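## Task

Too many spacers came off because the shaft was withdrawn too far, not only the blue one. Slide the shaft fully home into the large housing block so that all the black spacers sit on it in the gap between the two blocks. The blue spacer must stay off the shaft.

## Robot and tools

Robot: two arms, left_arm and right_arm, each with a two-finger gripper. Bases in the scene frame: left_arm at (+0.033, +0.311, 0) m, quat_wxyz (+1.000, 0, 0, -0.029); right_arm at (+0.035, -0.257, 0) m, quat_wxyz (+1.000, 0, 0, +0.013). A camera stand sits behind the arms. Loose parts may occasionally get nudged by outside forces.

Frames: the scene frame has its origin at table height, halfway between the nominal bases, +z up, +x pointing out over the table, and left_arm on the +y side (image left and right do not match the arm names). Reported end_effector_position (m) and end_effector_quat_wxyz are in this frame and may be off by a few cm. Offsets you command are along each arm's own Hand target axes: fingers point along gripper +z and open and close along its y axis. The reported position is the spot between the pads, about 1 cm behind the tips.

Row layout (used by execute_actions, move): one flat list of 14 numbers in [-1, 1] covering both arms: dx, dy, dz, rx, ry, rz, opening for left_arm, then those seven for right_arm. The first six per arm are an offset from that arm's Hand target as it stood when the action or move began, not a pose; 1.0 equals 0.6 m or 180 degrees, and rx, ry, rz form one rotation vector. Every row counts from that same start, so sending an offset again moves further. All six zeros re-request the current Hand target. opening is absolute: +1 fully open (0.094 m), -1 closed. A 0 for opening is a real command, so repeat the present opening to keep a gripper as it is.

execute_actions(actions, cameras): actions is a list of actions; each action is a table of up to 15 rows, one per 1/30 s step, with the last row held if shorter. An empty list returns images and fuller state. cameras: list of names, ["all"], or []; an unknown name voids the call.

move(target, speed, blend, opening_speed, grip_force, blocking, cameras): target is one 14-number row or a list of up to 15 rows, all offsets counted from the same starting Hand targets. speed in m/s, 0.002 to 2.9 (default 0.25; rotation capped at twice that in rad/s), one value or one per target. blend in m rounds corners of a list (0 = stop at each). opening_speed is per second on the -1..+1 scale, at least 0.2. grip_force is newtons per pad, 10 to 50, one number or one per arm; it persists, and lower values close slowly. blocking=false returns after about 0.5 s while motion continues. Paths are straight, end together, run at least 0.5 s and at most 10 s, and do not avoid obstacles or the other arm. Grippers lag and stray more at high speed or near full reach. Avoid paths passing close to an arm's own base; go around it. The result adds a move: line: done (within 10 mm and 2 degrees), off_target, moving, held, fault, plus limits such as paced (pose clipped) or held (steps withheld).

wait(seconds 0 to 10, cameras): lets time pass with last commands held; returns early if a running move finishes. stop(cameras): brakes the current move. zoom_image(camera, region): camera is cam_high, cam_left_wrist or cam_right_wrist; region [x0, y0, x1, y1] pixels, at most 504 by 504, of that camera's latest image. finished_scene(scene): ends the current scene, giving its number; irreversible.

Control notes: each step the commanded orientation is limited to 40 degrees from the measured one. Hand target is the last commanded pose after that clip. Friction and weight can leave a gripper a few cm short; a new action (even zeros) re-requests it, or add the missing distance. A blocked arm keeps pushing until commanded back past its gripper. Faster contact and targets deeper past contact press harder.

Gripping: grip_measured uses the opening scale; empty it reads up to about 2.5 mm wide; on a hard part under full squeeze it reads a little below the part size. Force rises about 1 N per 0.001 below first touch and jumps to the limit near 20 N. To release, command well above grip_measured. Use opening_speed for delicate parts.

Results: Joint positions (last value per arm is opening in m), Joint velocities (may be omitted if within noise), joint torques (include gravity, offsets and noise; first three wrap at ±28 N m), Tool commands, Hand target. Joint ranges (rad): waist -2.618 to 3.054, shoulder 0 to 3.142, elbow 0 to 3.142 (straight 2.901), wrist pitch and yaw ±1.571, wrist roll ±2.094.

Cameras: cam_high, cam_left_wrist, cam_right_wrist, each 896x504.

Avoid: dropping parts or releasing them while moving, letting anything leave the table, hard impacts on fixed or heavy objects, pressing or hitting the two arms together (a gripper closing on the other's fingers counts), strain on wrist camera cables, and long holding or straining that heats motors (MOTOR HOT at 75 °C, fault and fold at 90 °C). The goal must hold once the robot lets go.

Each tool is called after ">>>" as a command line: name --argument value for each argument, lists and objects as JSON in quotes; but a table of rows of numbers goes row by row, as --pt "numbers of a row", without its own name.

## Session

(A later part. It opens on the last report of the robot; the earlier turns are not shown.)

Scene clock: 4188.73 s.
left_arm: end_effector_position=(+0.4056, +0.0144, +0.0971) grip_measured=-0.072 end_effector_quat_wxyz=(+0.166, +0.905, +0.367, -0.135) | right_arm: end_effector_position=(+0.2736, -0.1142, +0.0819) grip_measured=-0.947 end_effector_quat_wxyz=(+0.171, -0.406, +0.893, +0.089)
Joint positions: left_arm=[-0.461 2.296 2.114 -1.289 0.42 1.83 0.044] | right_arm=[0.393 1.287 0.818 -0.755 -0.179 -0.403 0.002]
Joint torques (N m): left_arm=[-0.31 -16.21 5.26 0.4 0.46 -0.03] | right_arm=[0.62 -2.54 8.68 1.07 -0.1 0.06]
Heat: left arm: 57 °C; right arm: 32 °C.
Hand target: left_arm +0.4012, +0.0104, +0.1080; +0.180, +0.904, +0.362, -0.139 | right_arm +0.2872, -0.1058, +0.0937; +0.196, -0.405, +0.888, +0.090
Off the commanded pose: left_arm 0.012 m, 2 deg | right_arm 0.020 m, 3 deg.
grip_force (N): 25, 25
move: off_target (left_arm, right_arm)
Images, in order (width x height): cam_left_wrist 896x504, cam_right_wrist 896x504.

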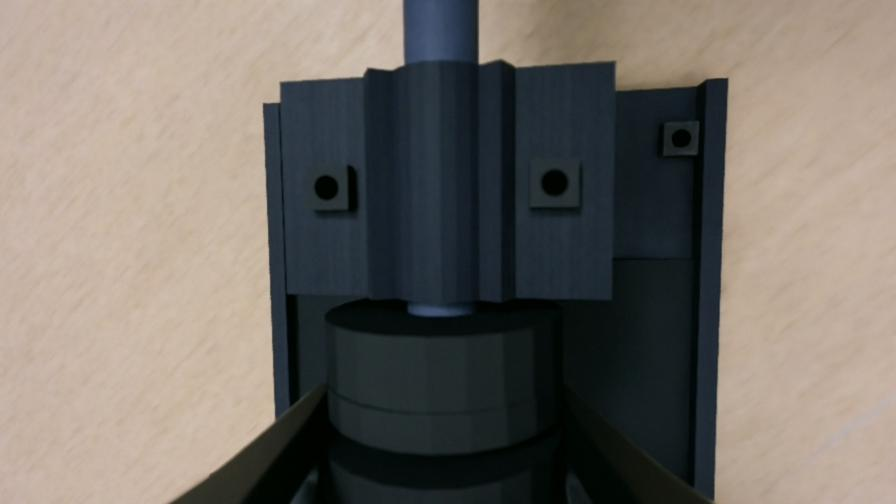

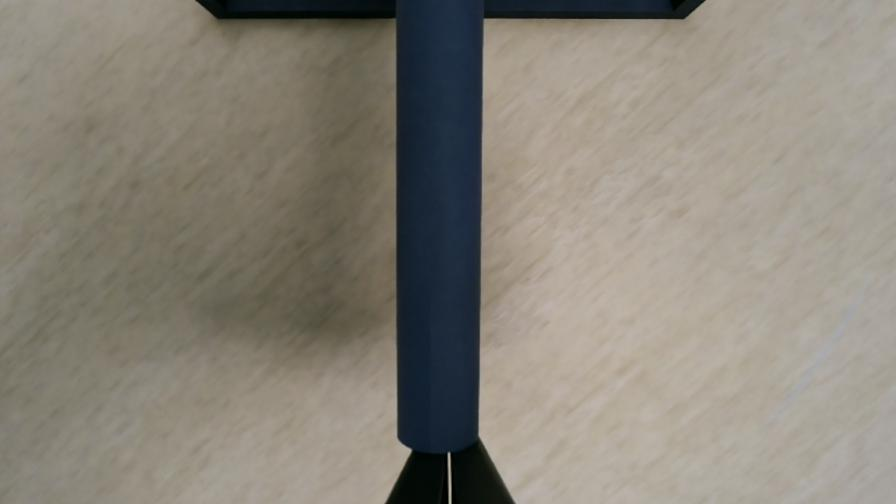

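>>> move --target '[0, 0, 0, 0, 0, 0, -0.15, -0.0060, 0.0015, 0.0028, 0, 0, 0, -0.95]' --speed 0.04 --cameras '["cam_left_wrist", "cam_right_wrist"]'

>>> zoom_image --camera "cam_left_wrist" --region '[300, 240, 640, 500]'

Scene clock: 4193.40 s.
left_arm: end_effector_position=(+0.4057, +0.0144, +0.0971) grip_measured=-0.072 end_effector_quat_wxyz=(+0.166, +0.905, +0.367, -0.135) | right_arm: end_effector_position=(+0.2750, -0.1125, +0.0820) grip_measured=-0.947 end_effector_quat_wxyz=(+0.170, -0.405, +0.894, +0.087)
Joint positions: left_arm=[-0.461 2.296 2.114 -1.289 0.42 1.83 0.044] | right_arm=[0.402 1.297 0.827 -0.755 -0.17 -0.393 0.002]
Joint torques (N m): left_arm=[-0.34 -16.21 5.27 0.39 0.46 -0.03] | right_arm=[0.75 -2.45 8.72 1.12 -0.14 0.07]
Heat: left arm: 57 °C; right arm: 32 °C.
Hand target: left_arm +0.4012, +0.0104, +0.1080; +0.180, +0.904, +0.362, -0.138 | right_arm +0.2892, -0.1022, +0.0938; +0.197, -0.405, +0.888, +0.090
Off the commanded pose: left_arm 0.012 m, 2 deg | right_arm 0.021 m, 3 deg.
grip_force (N): 25, 25
move: off_target (left_arm, right_arm)
Images, in order (width x height): cam_left_wrist 896x504, cam_right_wrist 896x504.

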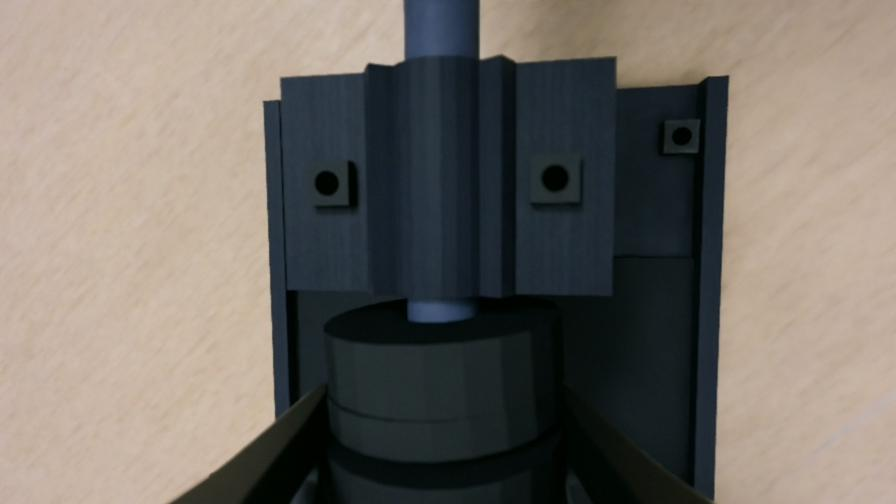

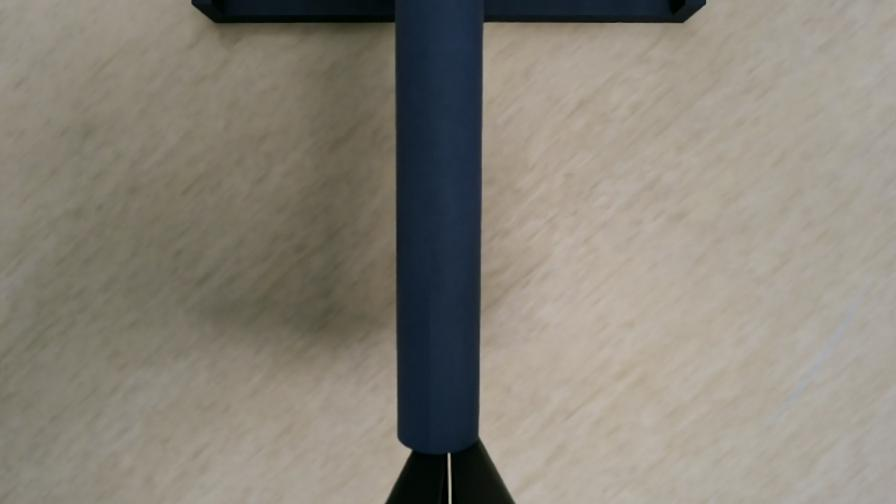

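Scaled by 1.482 from the camera's 896x504 image, which has a finer 1280x720 frame.

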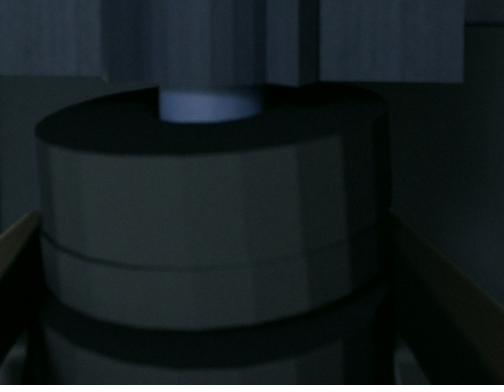

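>>> wait --seconds 0.1 --cameras '["cam_high", "cam_left_wrist", "cam_right_wrist"]'

>>> zoom_image --camera "cam_high" --region '[380, 200, 540, 350]'

Scene clock: 4222.53 s.
left_arm: end_effector_position=(+0.4057, +0.0144, +0.0971) grip_measured=-0.072 end_effector_quat_wxyz=(+0.166, +0.905, +0.367, -0.135) | right_arm: end_effector_position=(+0.2750, -0.1125, +0.0820) grip_measured=-0.947 end_effector_quat_wxyz=(+0.170, -0.405, +0.894, +0.087)
Joint positions: left_arm=[-0.461 2.296 2.114 -1.289 0.42 1.83 0.044] | right_arm=[0.402 1.297 0.827 -0.755 -0.17 -0.393 0.002]
Joint torques (N m): left_arm=[-0.32 -16.21 5.26 0.39 0.46 -0.02] | right_arm=[0.73 -2.45 8.7 1.11 -0.14 0.07]
Heat: left arm: 57 °C; right arm: 33 °C.
Hand target: left_arm +0.4012, +0.0104, +0.1080; +0.180, +0.904, +0.362, -0.138 | right_arm +0.2892, -0.1022, +0.0938; +0.197, -0.405, +0.888, +0.090
Tool commands: left_gripper/opening=-0.15 right_gripper/opening=-0.95
Off the commanded pose: left_arm 0.012 m, 2 deg | right_arm 0.021 m, 3 deg.
grip_force (N): 25, 25
wait: 0.10 s; at rest from the start

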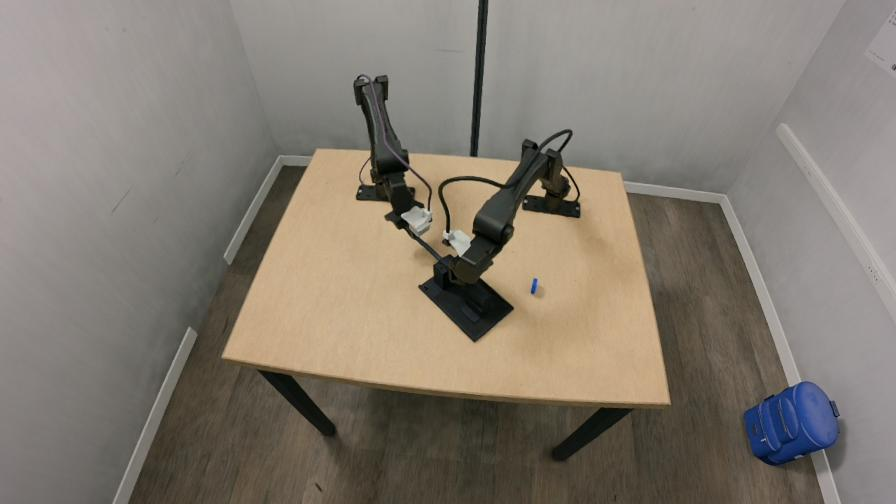

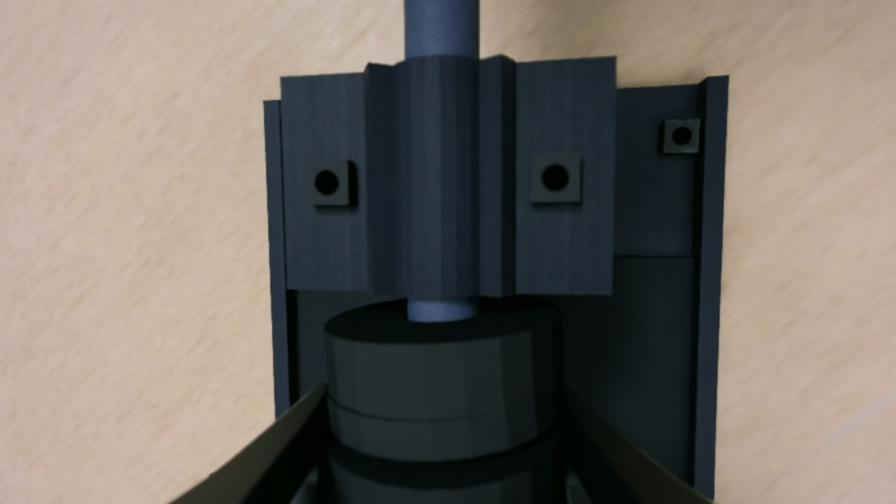

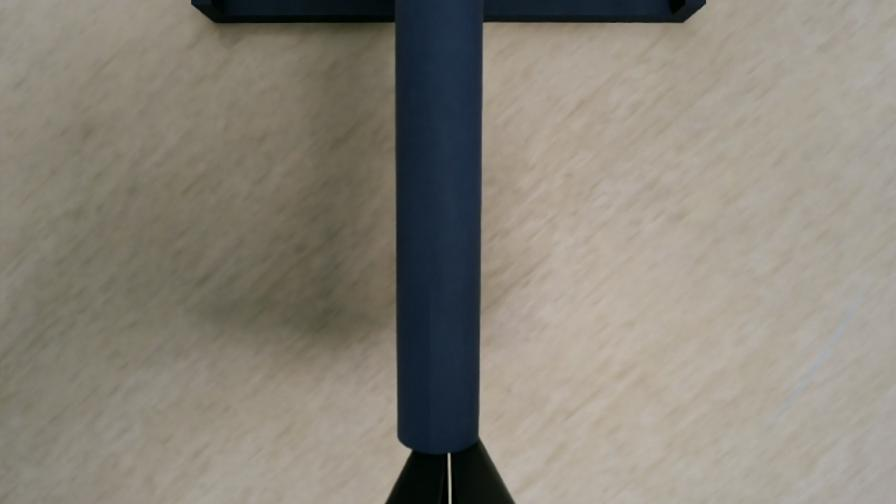

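Scaled by 3.150 from the camera's 896x504 image, which has a finer 1280x720 frame.

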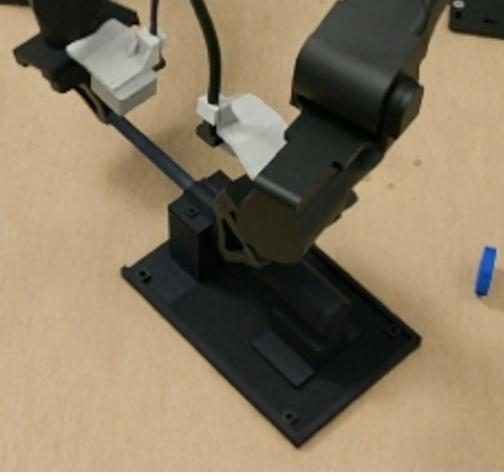

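>>> move --target '[0, 0, 0, 0, 0, 0, -0.15, -0.0028, 0.0, -0.0060, 0, 0, 0, -0.95]' --speed 0.04 --cameras '["cam_left_wrist", "cam_right_wrist"]'

>>> zoom_image --camera "cam_left_wrist" --region '[300, 240, 640, 500]'

Scene clock: 4246.37 s.
left_arm: end_effector_position=(+0.4059, +0.0145, +0.0970) grip_measured=-0.072 end_effector_quat_wxyz=(+0.165, +0.905, +0.367, -0.135) | right_arm: end_effector_position=(+0.2784, -0.1109, +0.0863) grip_measured=-0.947 end_effector_quat_wxyz=(+0.176, -0.405, +0.893, +0.087)
Joint positions: left_arm=[-0.461 2.296 2.114 -1.288 0.419 1.83 0.044] | right_arm=[0.402 1.297 0.84 -0.755 -0.17 -0.393 0.002]
Joint torques (N m): left_arm=[-0.34 -16.23 5.26 0.39 0.47 -0.03] | right_arm=[0.76 -2.63 8.8 0.99 -0.14 0.08]
Heat: left arm: 57 °C; right arm: 33 °C.
Hand target: left_arm +0.4011, +0.0104, +0.1080; +0.180, +0.904, +0.362, -0.139 | right_arm +0.2892, -0.1022, +0.0978; +0.197, -0.405, +0.888, +0.090
Off the commanded pose: left_arm 0.013 m, 2 deg | right_arm 0.018 m, 2 deg.
grip_force (N): 25, 25
move: off_target (left_arm, right_arm)
Images, in order (width x height): cam_left_wrist 896x504, cam_right_wrist 896x504.

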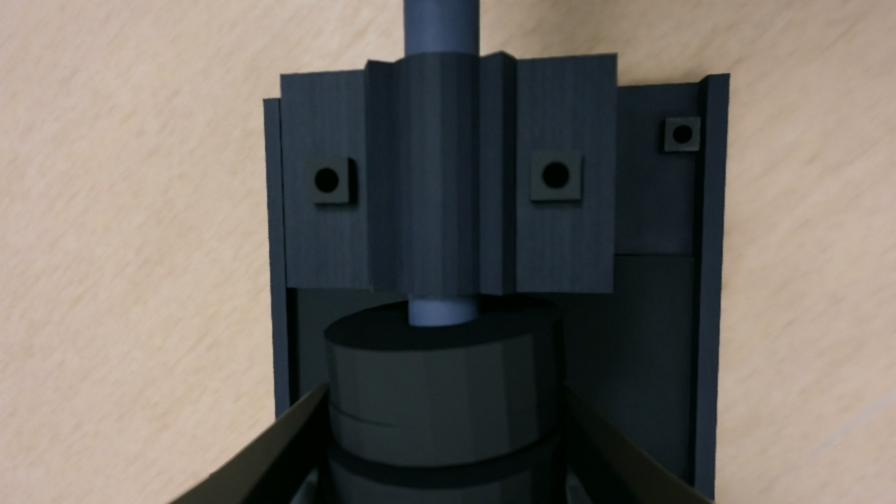

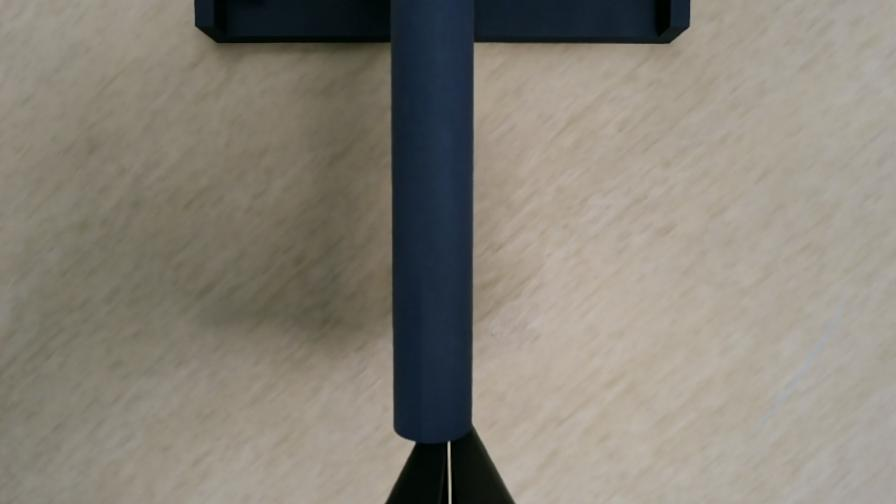

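Scaled by 1.482 from the camera's 896x504 image, which has a finer 1280x720 frame.

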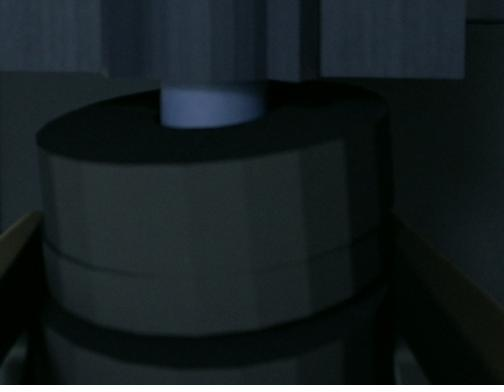

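>>> zoom_image --camera "cam_left_wrist" --region '[700, 60, 896, 256]'

>>> zoom_image --camera "cam_left_wrist" --region '[240, 40, 500, 300]'

Scaled by 2.571 from the camera's 896x504 image, which has a finer 1280x720 frame.

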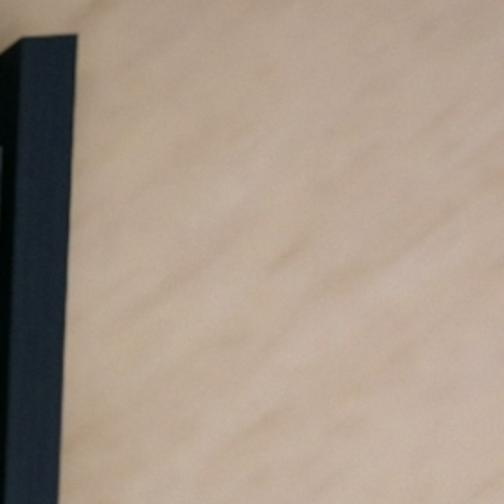

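Scaled by 1.938 from the camera's 896x504 image, which has a finer 1280x720 frame.

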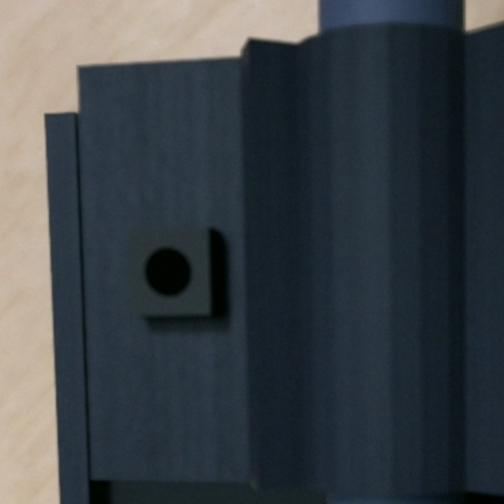

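>>> move --target '[0, 0, 0, 0, 0, 0, -0.15, -0.0038, 0.0050, 0.0018, 0, 0, 0, -0.95]' --speed 0.04 --cameras '["cam_left_wrist", "cam_right_wrist"]'

>>> zoom_image --camera "cam_left_wrist" --region '[300, 240, 640, 500]'

Scene clock: 4308.03 s.
left_arm: end_effector_position=(+0.4064, +0.0143, +0.0970) grip_measured=-0.072 end_effector_quat_wxyz=(+0.166, +0.905, +0.367, -0.134) | right_arm: end_effector_position=(+0.2774, -0.1096, +0.0859) grip_measured=-0.947 end_effector_quat_wxyz=(+0.175, -0.404, +0.894, +0.082)
Joint positions: left_arm=[-0.461 2.296 2.114 -1.286 0.418 1.83 0.044] | right_arm=[0.417 1.297 0.84 -0.755 -0.156 -0.378 0.002]
Joint torques (N m): left_arm=[-0.32 -16.23 5.27 0.38 0.48 -0.02] | right_arm=[0.88 -2.37 9.02 1.02 -0.23 0.07]
Heat: left arm: 58 °C; right arm: 35 °C.
Hand target: left_arm +0.4011, +0.0104, +0.1080; +0.180, +0.904, +0.362, -0.139 | right_arm +0.2886, -0.0983, +0.0978; +0.197, -0.405, +0.888, +0.090
Off the commanded pose: left_arm 0.013 m, 2 deg | right_arm 0.020 m, 3 deg.
grip_force (N): 25, 25
move: off_target (left_arm, right_arm)
Images, in order (width x height): cam_left_wrist 896x504, cam_right_wrist 896x504.

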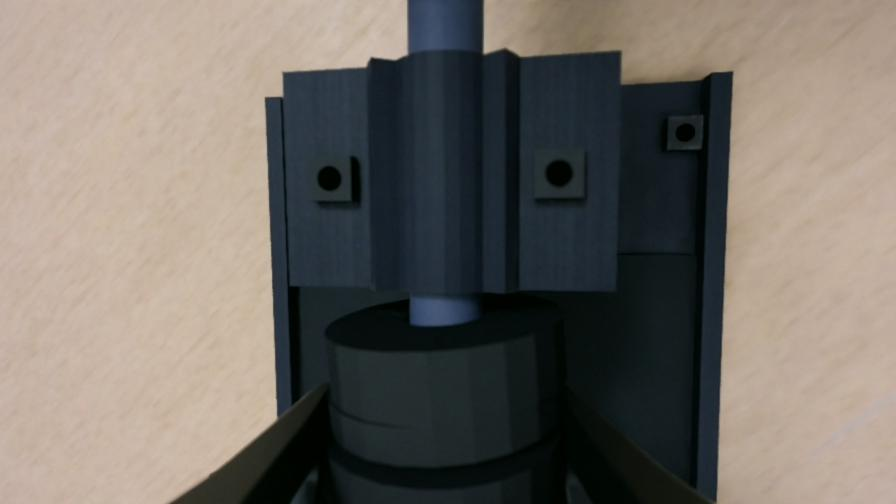

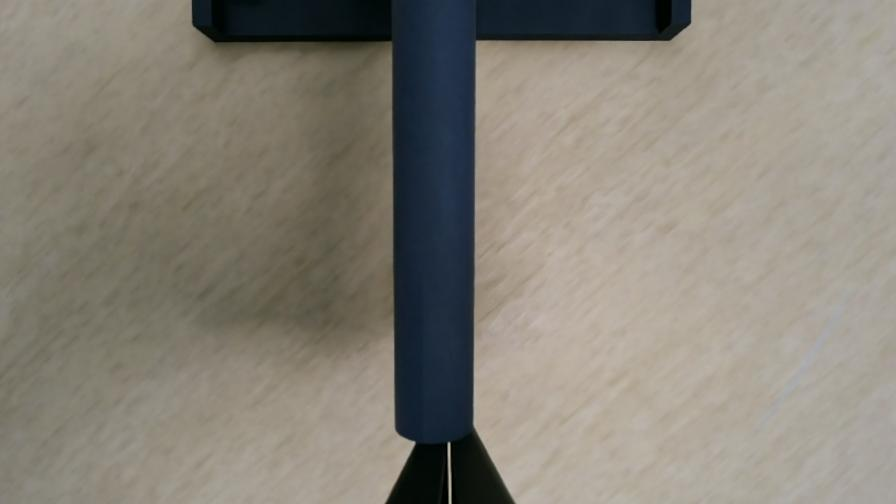

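Scaled by 1.482 from the camera's 896x504 image, which has a finer 1280x720 frame.

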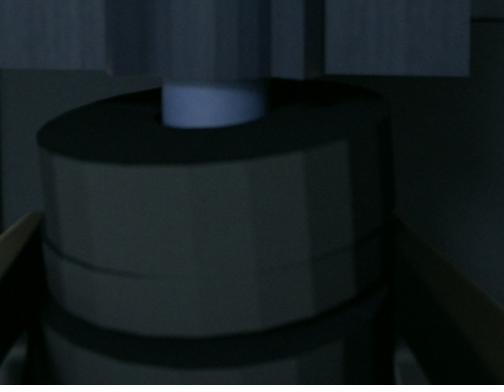

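>>> move --target '[0, 0, 0, 0, 0, 0, -0.15, -0.0060, 0.0, 0.0020, 0, 0, 0, -0.95]' --speed 0.04 --cameras '["all"]'

>>> zoom_image --camera "cam_left_wrist" --region '[300, 240, 640, 500]'

>>> zoom_image --camera "cam_high" --region '[380, 200, 540, 350]'

Scene clock: 4373.77 s.
left_arm: end_effector_position=(+0.4067, +0.0145, +0.0969) grip_measured=-0.072 end_effector_quat_wxyz=(+0.166, +0.906, +0.367, -0.133) | right_arm: end_effector_position=(+0.2780, -0.1093, +0.0858) grip_measured=-0.947 end_effector_quat_wxyz=(+0.170, -0.403, +0.896, +0.079)
Joint positions: left_arm=[-0.461 2.296 2.114 -1.286 0.416 1.83 0.044] | right_arm=[0.422 1.31 0.853 -0.767 -0.148 -0.372 0.002]
Joint torques (N m): left_arm=[-0.32 -16.21 5.29 0.37 0.5 -0.03] | right_arm=[0.96 -2.48 8.83 1.14 -0.28 0.02]
Heat: left arm: 58 °C; right arm: 36 °C.
Hand target: left_arm +0.4012, +0.0104, +0.1080; +0.180, +0.904, +0.362, -0.139 | right_arm +0.2911, -0.0955, +0.0982; +0.197, -0.405, +0.888, +0.090
Off the commanded pose: left_arm 0.013 m, 2 deg | right_arm 0.023 m, 3 deg.
grip_force (N): 25, 25
move: off_target (left_arm, right_arm)

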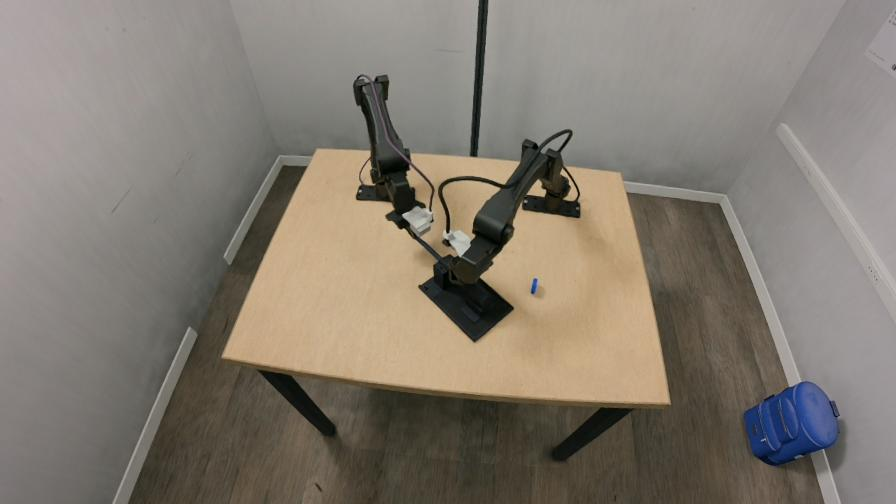

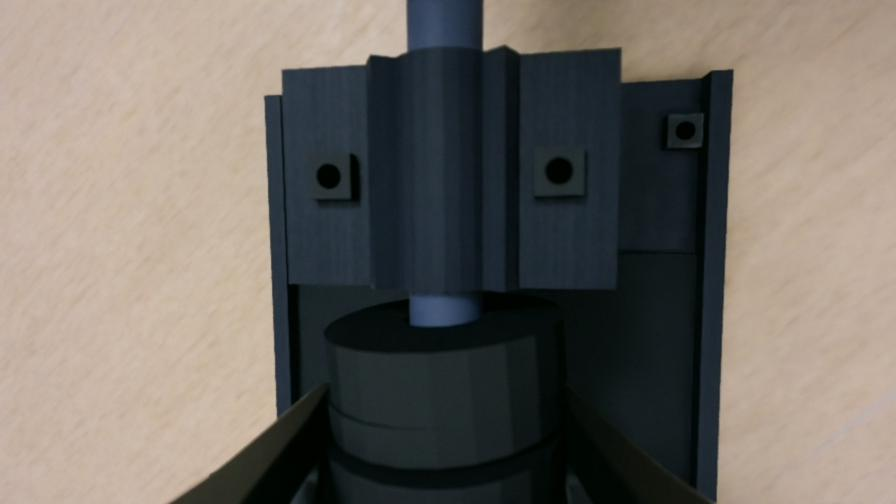

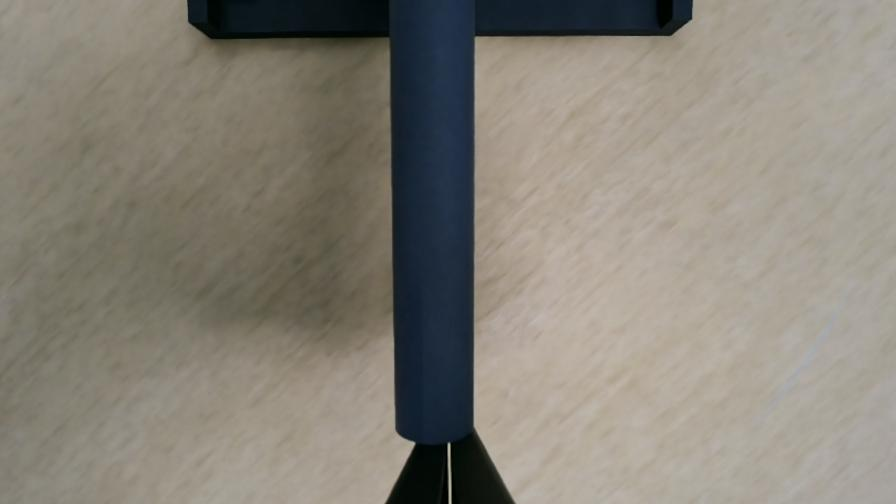

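Scaled by 1.482 from the camera's 896x504 image, which has a finer 1280x720 frame.

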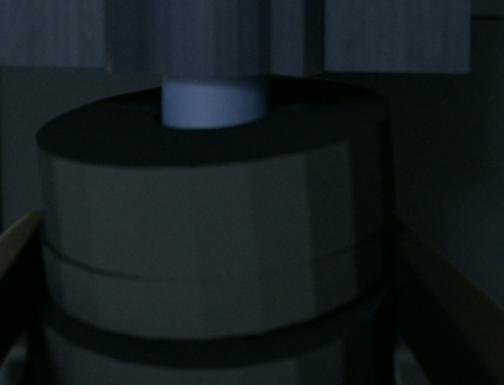

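Scaled by 3.150 from the camera's 896x504 image, which has a finer 1280x720 frame.

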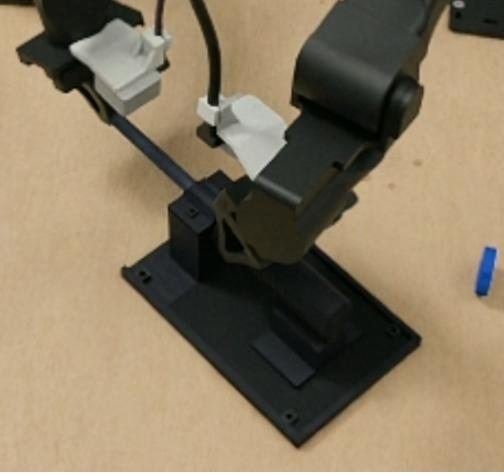

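>>> move --target '[-0.0052, 0.0092, -0.0122, -0.0058, 0, 0.0025, -0.15, 0, 0, 0, 0, 0, 0, -0.95]' --speed 0.04 --cameras '[]'

Scene clock: 4462.13 s.
left_arm: end_effector_position=(+0.4067, +0.0145, +0.0969) grip_measured=-0.072 end_effector_quat_wxyz=(+0.166, +0.906, +0.367, -0.133) | right_arm: end_effector_position=(+0.2779, -0.1092, +0.0858) grip_measured=-0.947 end_effector_quat_wxyz=(+0.170, -0.403, +0.896, +0.080)
Joint positions: left_arm=[-0.461 2.296 2.114 -1.286 0.416 1.83 0.044] | right_arm=[0.422 1.31 0.853 -0.767 -0.148 -0.372 0.002]
Joint torques (N m): left_arm=[-0.34 -16.59 7.23 0.3 0.54 -0.04] | right_arm=[0.96 -2.51 8.85 1.13 -0.29 0.06]
Heat: left arm: 59 °C; right arm: 34 °C.
Hand target: left_arm +0.4037, +0.0079, +0.1170; +0.189, +0.904, +0.360, -0.135 | right_arm +0.2911, -0.0954, +0.0982; +0.197, -0.405, +0.888, +0.090
Off the commanded pose: left_arm 0.021 m, 3 deg | right_arm 0.023 m, 3 deg.
grip_force (N): 25, 25
move: off_target (left_arm, right_arm)
No camera images: "cameras" was empty.

>>> move --target '[-0.0052, 0.0092, -0.0122, -0.0058, 0, 0.0025, -0.15, 0, 0, 0, 0, 0, 0, -0.95]' --speed 0.04 --cameras '[]'

>>> move --target '[-0.0006, 0.0003, -0.0014, 0, 0, 0, -0.15, 0, 0, 0, 0, 0, 0, -0.95]' --speed 0.04 --cameras '[]'

Scene clock: 4469.43 s.
left_arm: end_effector_position=(+0.4067, +0.0145, +0.0969) grip_measured=-0.072 end_effector_quat_wxyz=(+0.166, +0.906, +0.367, -0.133) | right_arm: end_effector_position=(+0.2779, -0.1092, +0.0858) grip_measured=-0.947 end_effector_quat_wxyz=(+0.170, -0.403, +0.896, +0.080)
Joint positions: left_arm=[-0.461 2.296 2.114 -1.286 0.416 1.83 0.044] | right_arm=[0.422 1.31 0.853 -0.767 -0.148 -0.372 0.002]
Joint torques (N m): left_arm=[-0.34 -17.11 9.17 0.23 0.59 -0.04] | right_arm=[0.96 -2.51 8.83 1.13 -0.28 0.06]
Heat: left arm: 59 °C; right arm: 34 °C.
Hand target: left_arm +0.4062, +0.0055, +0.1261; +0.198, +0.903, +0.358, -0.130 | right_arm +0.2911, -0.0954, +0.0982; +0.197, -0.405, +0.888, +0.090
Off the commanded pose: left_arm 0.031 m, 4 deg | right_arm 0.023 m, 3 deg.
grip_force (N): 25, 25
move: off_target (left_arm, right_arm)
No camera images: "cameras" was empty.

Scene clock: 4470.13 s.
left_arm: end_effector_position=(+0.4067, +0.0145, +0.0969) grip_measured=-0.072 end_effector_quat_wxyz=(+0.166, +0.906, +0.367, -0.133) | right_arm: end_effector_position=(+0.2779, -0.1092, +0.0858) grip_measured=-0.947 end_effector_quat_wxyz=(+0.170, -0.403, +0.896, +0.080)
Joint positions: left_arm=[-0.461 2.296 2.114 -1.286 0.416 1.83 0.044] | right_arm=[0.422 1.31 0.853 -0.767 -0.148 -0.372 0.002]
Joint torques (N m): left_arm=[-0.34 -17.13 9.44 0.2 0.59 -0.04] | right_arm=[0.96 -2.5 8.84 1.13 -0.28 0.06]
Heat: left arm: 59 °C; right arm: 34 °C.
Hand target: left_arm +0.4061, +0.0056, +0.1270; +0.198, +0.903, +0.358, -0.130 | right_arm +0.2911, -0.0954, +0.0982; +0.197, -0.405, +0.888, +0.090
Off the commanded pose: left_arm 0.031 m, 4 deg | right_arm 0.023 m, 3 deg.
grip_force (N): 25, 25
move: off_target (left_arm, right_arm)
No camera images: "cameras" was empty.

>>> move --target '[-0.0006, 0.0003, -0.0014, 0, 0, 0, -0.15, 0, 0, 0, 0, 0, 0, -0.95]' --speed 0.04 --cameras '[]'

>>> move --target '[-0.0006, 0.0003, -0.0014, 0, 0, 0, -0.15, 0, 0, 0, 0, 0, 0, -0.95]' --speed 0.04 --cameras '[]'

>>> move --target '[-0.0006, 0.0003, -0.0014, 0, 0, 0, -0.15, 0, 0, 0, 0, 0, 0, -0.95]' --speed 0.04 --cameras '["cam_left_wrist"]'

>>> zoom_image --camera "cam_left_wrist" --region '[300, 240, 640, 500]'

Scene clock: 4480.50 s.
left_arm: end_effector_position=(+0.4067, +0.0145, +0.0969) grip_measured=-0.072 end_effector_quat_wxyz=(+0.166, +0.906, +0.367, -0.133) | right_arm: end_effector_position=(+0.2779, -0.1092, +0.0858) grip_measured=-0.947 end_effector_quat_wxyz=(+0.170, -0.403, +0.896, +0.080)
Joint positions: left_arm=[-0.461 2.296 2.114 -1.286 0.416 1.83 0.044] | right_arm=[0.422 1.31 0.853 -0.767 -0.148 -0.372 0.002]
Joint torques (N m): left_arm=[-0.32 -17.13 9.7 0.18 0.59 -0.04] | right_arm=[0.95 -2.5 8.84 1.13 -0.28 0.06]
Heat: left arm: 59 °C; right arm: 34 °C.
Hand target: left_arm +0.4061, +0.0056, +0.1279; +0.198, +0.903, +0.358, -0.130 | right_arm +0.2911, -0.0954, +0.0982; +0.197, -0.405, +0.888, +0.090
Off the commanded pose: left_arm 0.032 m, 4 deg | right_arm 0.023 m, 3 deg.
grip_force (N): 25, 25
move: off_target (left_arm, right_arm)
No camera images: "cameras" was empty.

Scene clock: 4481.30 s.
left_arm: end_effector_position=(+0.4069, +0.0144, +0.0980) grip_measured=-0.072 end_effector_quat_wxyz=(+0.166, +0.906, +0.367, -0.133) | right_arm: end_effector_position=(+0.2779, -0.1092, +0.0858) grip_measured=-0.947 end_effector_quat_wxyz=(+0.170, -0.403, +0.896, +0.080)
Joint positions: left_arm=[-0.461 2.296 2.119 -1.289 0.416 1.83 0.044] | right_arm=[0.422 1.31 0.853 -0.767 -0.148 -0.372 0.002]
Joint torques (N m): left_arm=[-0.34 -17.1 9.68 0.17 0.59 -0.04] | right_arm=[0.99 -2.48 8.84 1.13 -0.28 0.07]
Heat: left arm: 59 °C; right arm: 34 °C.
Hand target: left_arm +0.4060, +0.0057, +0.1289; +0.198, +0.903, +0.358, -0.130 | right_arm +0.2910, -0.0954, +0.0982; +0.197, -0.405, +0.888, +0.090
Off the commanded pose: left_arm 0.032 m, 4 deg | right_arm 0.023 m, 3 deg.
grip_force (N): 25, 25
move: off_target (left_arm, right_arm)
No camera images: "cameras" was empty.

Scene clock: 4482.00 s.
left_arm: end_effector_position=(+0.4069, +0.0144, +0.0980) grip_measured=-0.072 end_effector_quat_wxyz=(+0.166, +0.906, +0.367, -0.133) | right_arm: end_effector_position=(+0.2779, -0.1092, +0.0858) grip_measured=-0.947 end_effector_quat_wxyz=(+0.170, -0.403, +0.896, +0.080)
Joint positions: left_arm=[-0.461 2.296 2.119 -1.289 0.416 1.83 0.044] | right_arm=[0.422 1.31 0.853 -0.767 -0.148 -0.372 0.002]
Joint torques (N m): left_arm=[-0.34 -17.13 9.95 0.15 0.59 -0.04] | right_arm=[0.96 -2.5 8.81 1.14 -0.28 0.06]
Heat: left arm: 59 °C; right arm: 34 °C.
Hand target: left_arm +0.4060, +0.0057, +0.1298; +0.198, +0.903, +0.358, -0.130 | right_arm +0.2910, -0.0954, +0.0982; +0.197, -0.405, +0.888, +0.090
Off the commanded pose: left_arm 0.033 m, 4 deg | right_arm 0.023 m, 3 deg.
grip_force (N): 25, 25
move: off_target (left_arm, right_arm)
Images, in order (width x height): cam_left_wrist 896x504.

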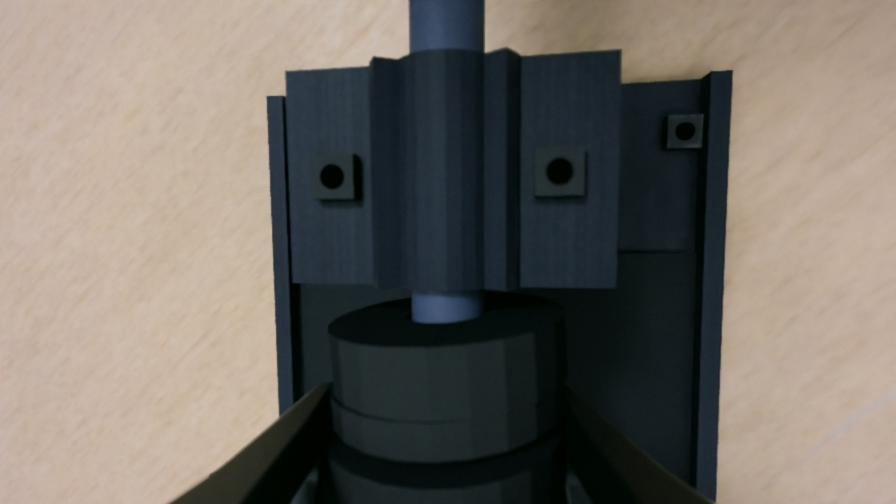

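Scaled by 1.482 from the camera's 896x504 image, which has a finer 1280x720 frame.

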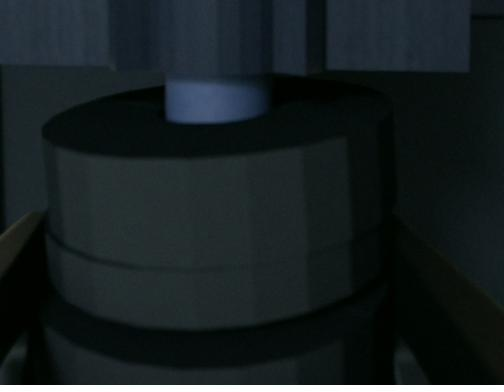

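>>> move --target '[0, -0.0046, 0, 0.0044, 0, -0.0019, -0.15, 0, 0, 0, 0, 0, 0, -0.95]' --speed 0.04 --cameras '[]'

>>> move --target '[0, -0.0031, 0, 0.0029, 0, -0.0013, -0.15, 0, 0, 0, 0, 0, 0, -0.95]' --speed 0.04 --cameras '["cam_left_wrist"]'

>>> zoom_image --camera "cam_left_wrist" --region '[300, 240, 640, 500]'

Scene clock: 4492.13 s.
left_arm: end_effector_position=(+0.4062, +0.0149, +0.1015) grip_measured=-0.072 end_effector_quat_wxyz=(+0.165, +0.906, +0.367, -0.133) | right_arm: end_effector_position=(+0.2779, -0.1092, +0.0858) grip_measured=-0.947 end_effector_quat_wxyz=(+0.170, -0.403, +0.896, +0.080)
Joint positions: left_arm=[-0.461 2.296 2.133 -1.306 0.416 1.83 0.044] | right_arm=[0.422 1.31 0.853 -0.767 -0.148 -0.372 0.002]
Joint torques (N m): left_arm=[-0.32 -16.55 9.62 0.12 0.56 -0.04] | right_arm=[0.96 -2.5 8.84 1.14 -0.28 0.06]
Heat: left arm: 60 °C; right arm: 34 °C.
Hand target: left_arm +0.4041, +0.0075, +0.1291; +0.191, +0.904, +0.359, -0.134 | right_arm +0.2910, -0.0954, +0.0982; +0.197, -0.405, +0.888, +0.090
Off the commanded pose: left_arm 0.029 m, 3 deg | right_arm 0.023 m, 3 deg.
grip_force (N): 25, 25
move: off_target (left_arm, right_arm)
No camera images: "cameras" was empty.

Scene clock: 4493.00 s.
left_arm: end_effector_position=(+0.4057, +0.0154, +0.1029) grip_measured=-0.072 end_effector_quat_wxyz=(+0.164, +0.906, +0.368, -0.133) | right_arm: end_effector_position=(+0.2779, -0.1092, +0.0858) grip_measured=-0.947 end_effector_quat_wxyz=(+0.170, -0.403, +0.896, +0.080)
Joint positions: left_arm=[-0.461 2.296 2.139 -1.314 0.415 1.83 0.044] | right_arm=[0.422 1.31 0.853 -0.767 -0.148 -0.372 0.002]
Joint torques (N m): left_arm=[-0.34 -16.23 9.57 0.09 0.54 -0.04] | right_arm=[0.96 -2.5 8.83 1.13 -0.29 0.07]
Heat: left arm: 60 °C; right arm: 34 °C.
Hand target: left_arm +0.4028, +0.0088, +0.1286; +0.187, +0.904, +0.361, -0.135 | right_arm +0.2910, -0.0954, +0.0982; +0.197, -0.405, +0.888, +0.090
Off the commanded pose: left_arm 0.027 m, 3 deg | right_arm 0.023 m, 3 deg.
grip_force (N): 25, 25
move: off_target (left_arm, right_arm)
Images, in order (width x height): cam_left_wrist 896x504.

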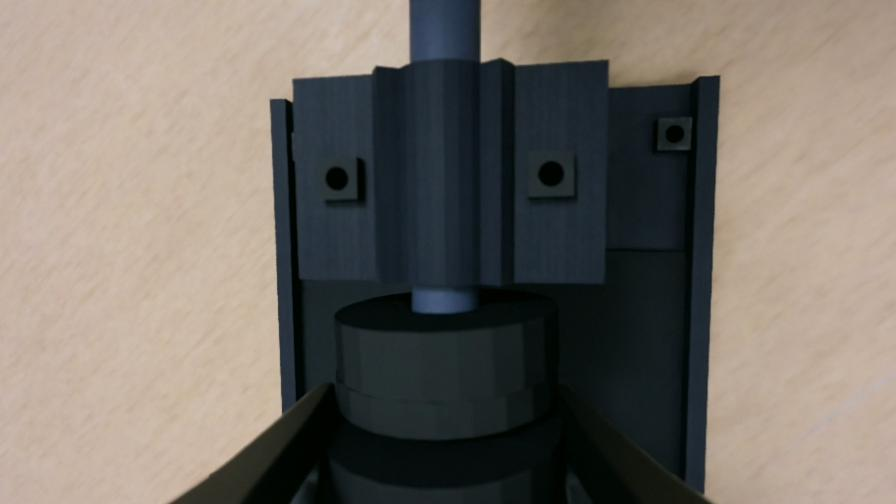

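Scaled by 1.482 from the camera's 896x504 image, which has a finer 1280x720 frame.

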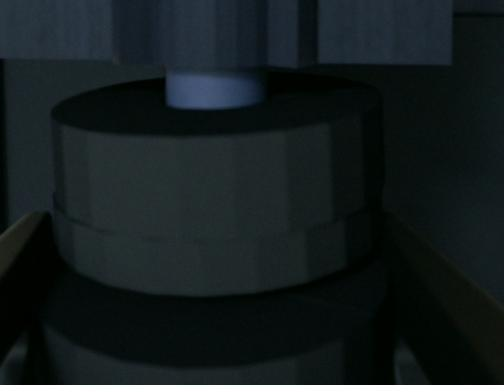

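>>> move --target '[0, 0, 0, 0, 0, 0, -0.15, 0.0260, 0, -0.0105, 0, 0, 0, -0.95]' --speed 0.08 --cameras '["cam_left_wrist", "cam_right_wrist"]'

>>> zoom_image --camera "cam_left_wrist" --region '[300, 240, 640, 500]'

Scene clock: 4528.90 s.
left_arm: end_effector_position=(+0.4056, +0.0157, +0.1028) grip_measured=-0.072 end_effector_quat_wxyz=(+0.163, +0.906, +0.368, -0.133) | right_arm: end_effector_position=(+0.2798, -0.1111, +0.0934) grip_measured=-0.947 end_effector_quat_wxyz=(+0.184, -0.401, +0.894, +0.079)
Joint positions: left_arm=[-0.461 2.296 2.139 -1.315 0.414 1.83 0.044] | right_arm=[0.412 1.281 0.853 -0.768 -0.15 -0.376 0.002]
Joint torques (N m): left_arm=[-0.32 -16.24 9.58 0.09 0.55 -0.04] | right_arm=[-0.53 -4.38 5.18 1.02 -0.38 -0.15]
Heat: left arm: 59 °C; right arm: 34 °C.
Hand target: left_arm +0.4028, +0.0088, +0.1286; +0.187, +0.904, +0.361, -0.135 | right_arm +0.2801, -0.1082, +0.0973; +0.197, -0.405, +0.888, +0.090
Off the commanded pose: left_arm 0.027 m, 3 deg | right_arm 0.005 m, 2 deg.
grip_force (N): 25, 25
move: off_target (left_arm)
Images, in order (width x height): cam_left_wrist 896x504, cam_right_wrist 896x504.

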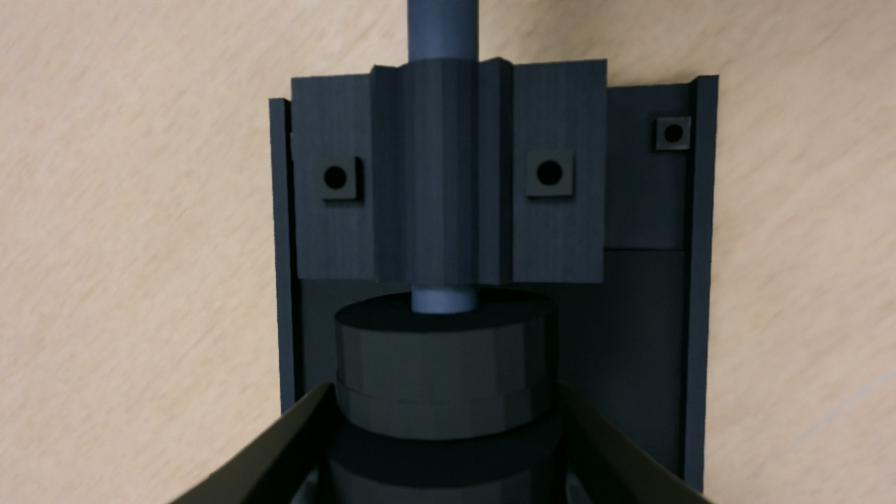

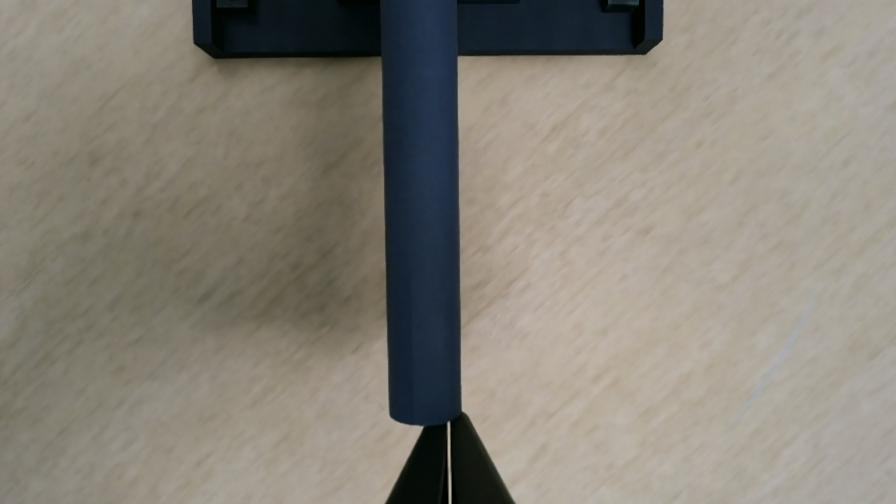

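Scaled by 1.482 from the camera's 896x504 image, which has a finer 1280x720 frame.

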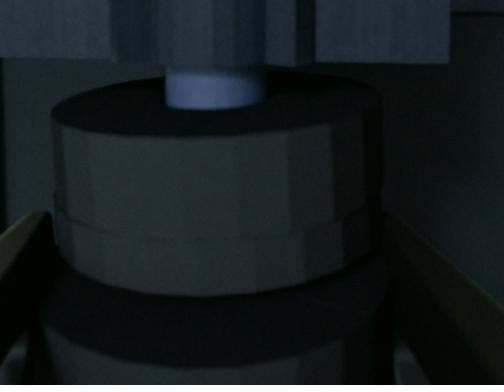

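>>> move --target '[0, 0, 0, 0, 0, 0, -0.15, 0.0300, 0, -0.0140, 0, 0, 0, -0.95]' --speed 0.08 --cameras '["cam_left_wrist", "cam_right_wrist"]'

Scene clock: 4563.17 s.
left_arm: end_effector_position=(+0.4055, +0.0157, +0.1028) grip_measured=-0.072 end_effector_quat_wxyz=(+0.163, +0.906, +0.368, -0.133) | right_arm: end_effector_position=(+0.2747, -0.1213, +0.1000) grip_measured=-0.947 end_effector_quat_wxyz=(+0.203, -0.401, +0.889, +0.083)
Joint positions: left_arm=[-0.461 2.296 2.139 -1.316 0.414 1.83 0.044] | right_arm=[0.371 1.205 0.815 -0.772 -0.173 -0.415 0.002]
Joint torques (N m): left_arm=[-0.29 -16.24 9.57 0.1 0.55 -0.04] | right_arm=[-0.55 -3.73 4.55 0.8 -0.36 -0.17]
Heat: left arm: 59 °C; right arm: 33 °C.
Hand target: left_arm +0.4027, +0.0088, +0.1286; +0.187, +0.904, +0.361, -0.136 | right_arm +0.2669, -0.1231, +0.0973; +0.197, -0.405, +0.888, +0.090
Off the commanded pose: left_arm 0.027 m, 3 deg | right_arm 0.008 m, 1 deg.
grip_force (N): 25, 25
move: off_target (left_arm)
Images, in order (width x height): cam_left_wrist 896x504, cam_right_wrist 896x504.

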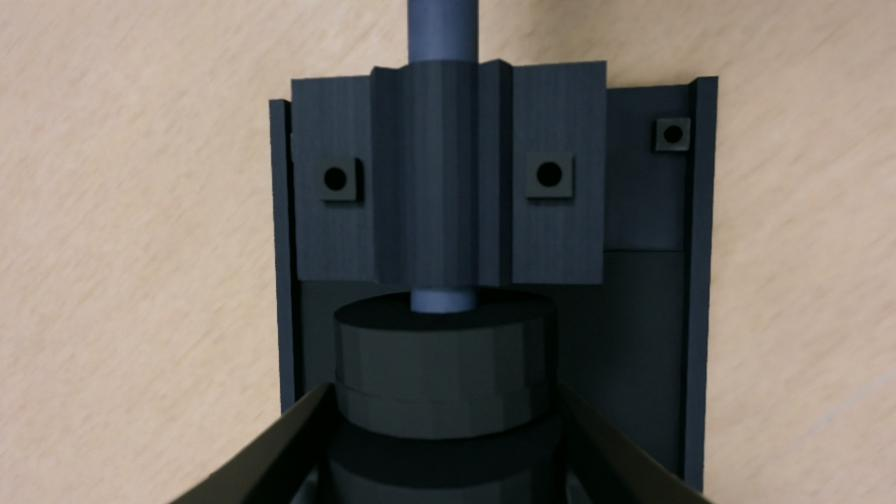

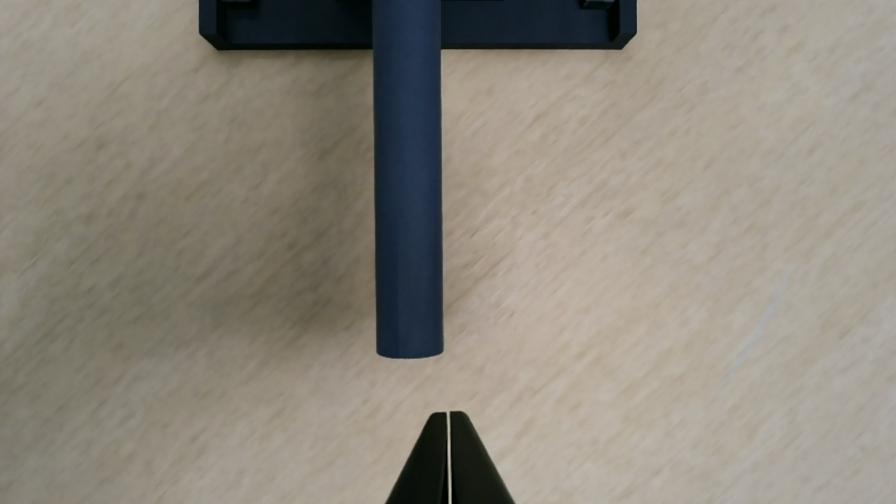

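>>> zoom_image --camera "cam_left_wrist" --region '[320, 280, 450, 450]'

>>> zoom_image --camera "cam_left_wrist" --region '[440, 280, 570, 450]'

Scaled by 2.965 from the camera's 896x504 image, which has a finer 1280x720 frame.

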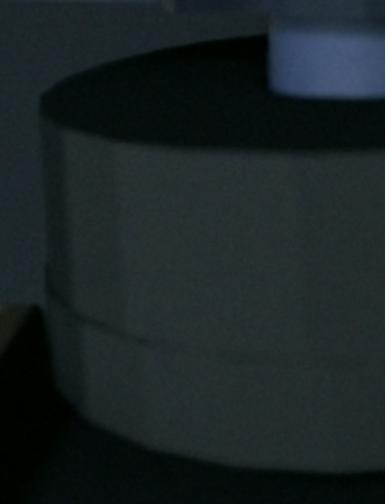

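Scaled by 2.965 from the camera's 896x504 image, which has a finer 1280x720 frame.

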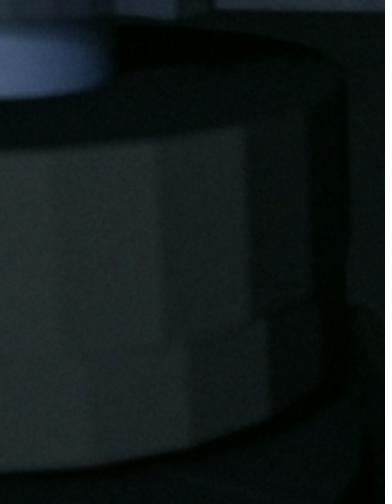

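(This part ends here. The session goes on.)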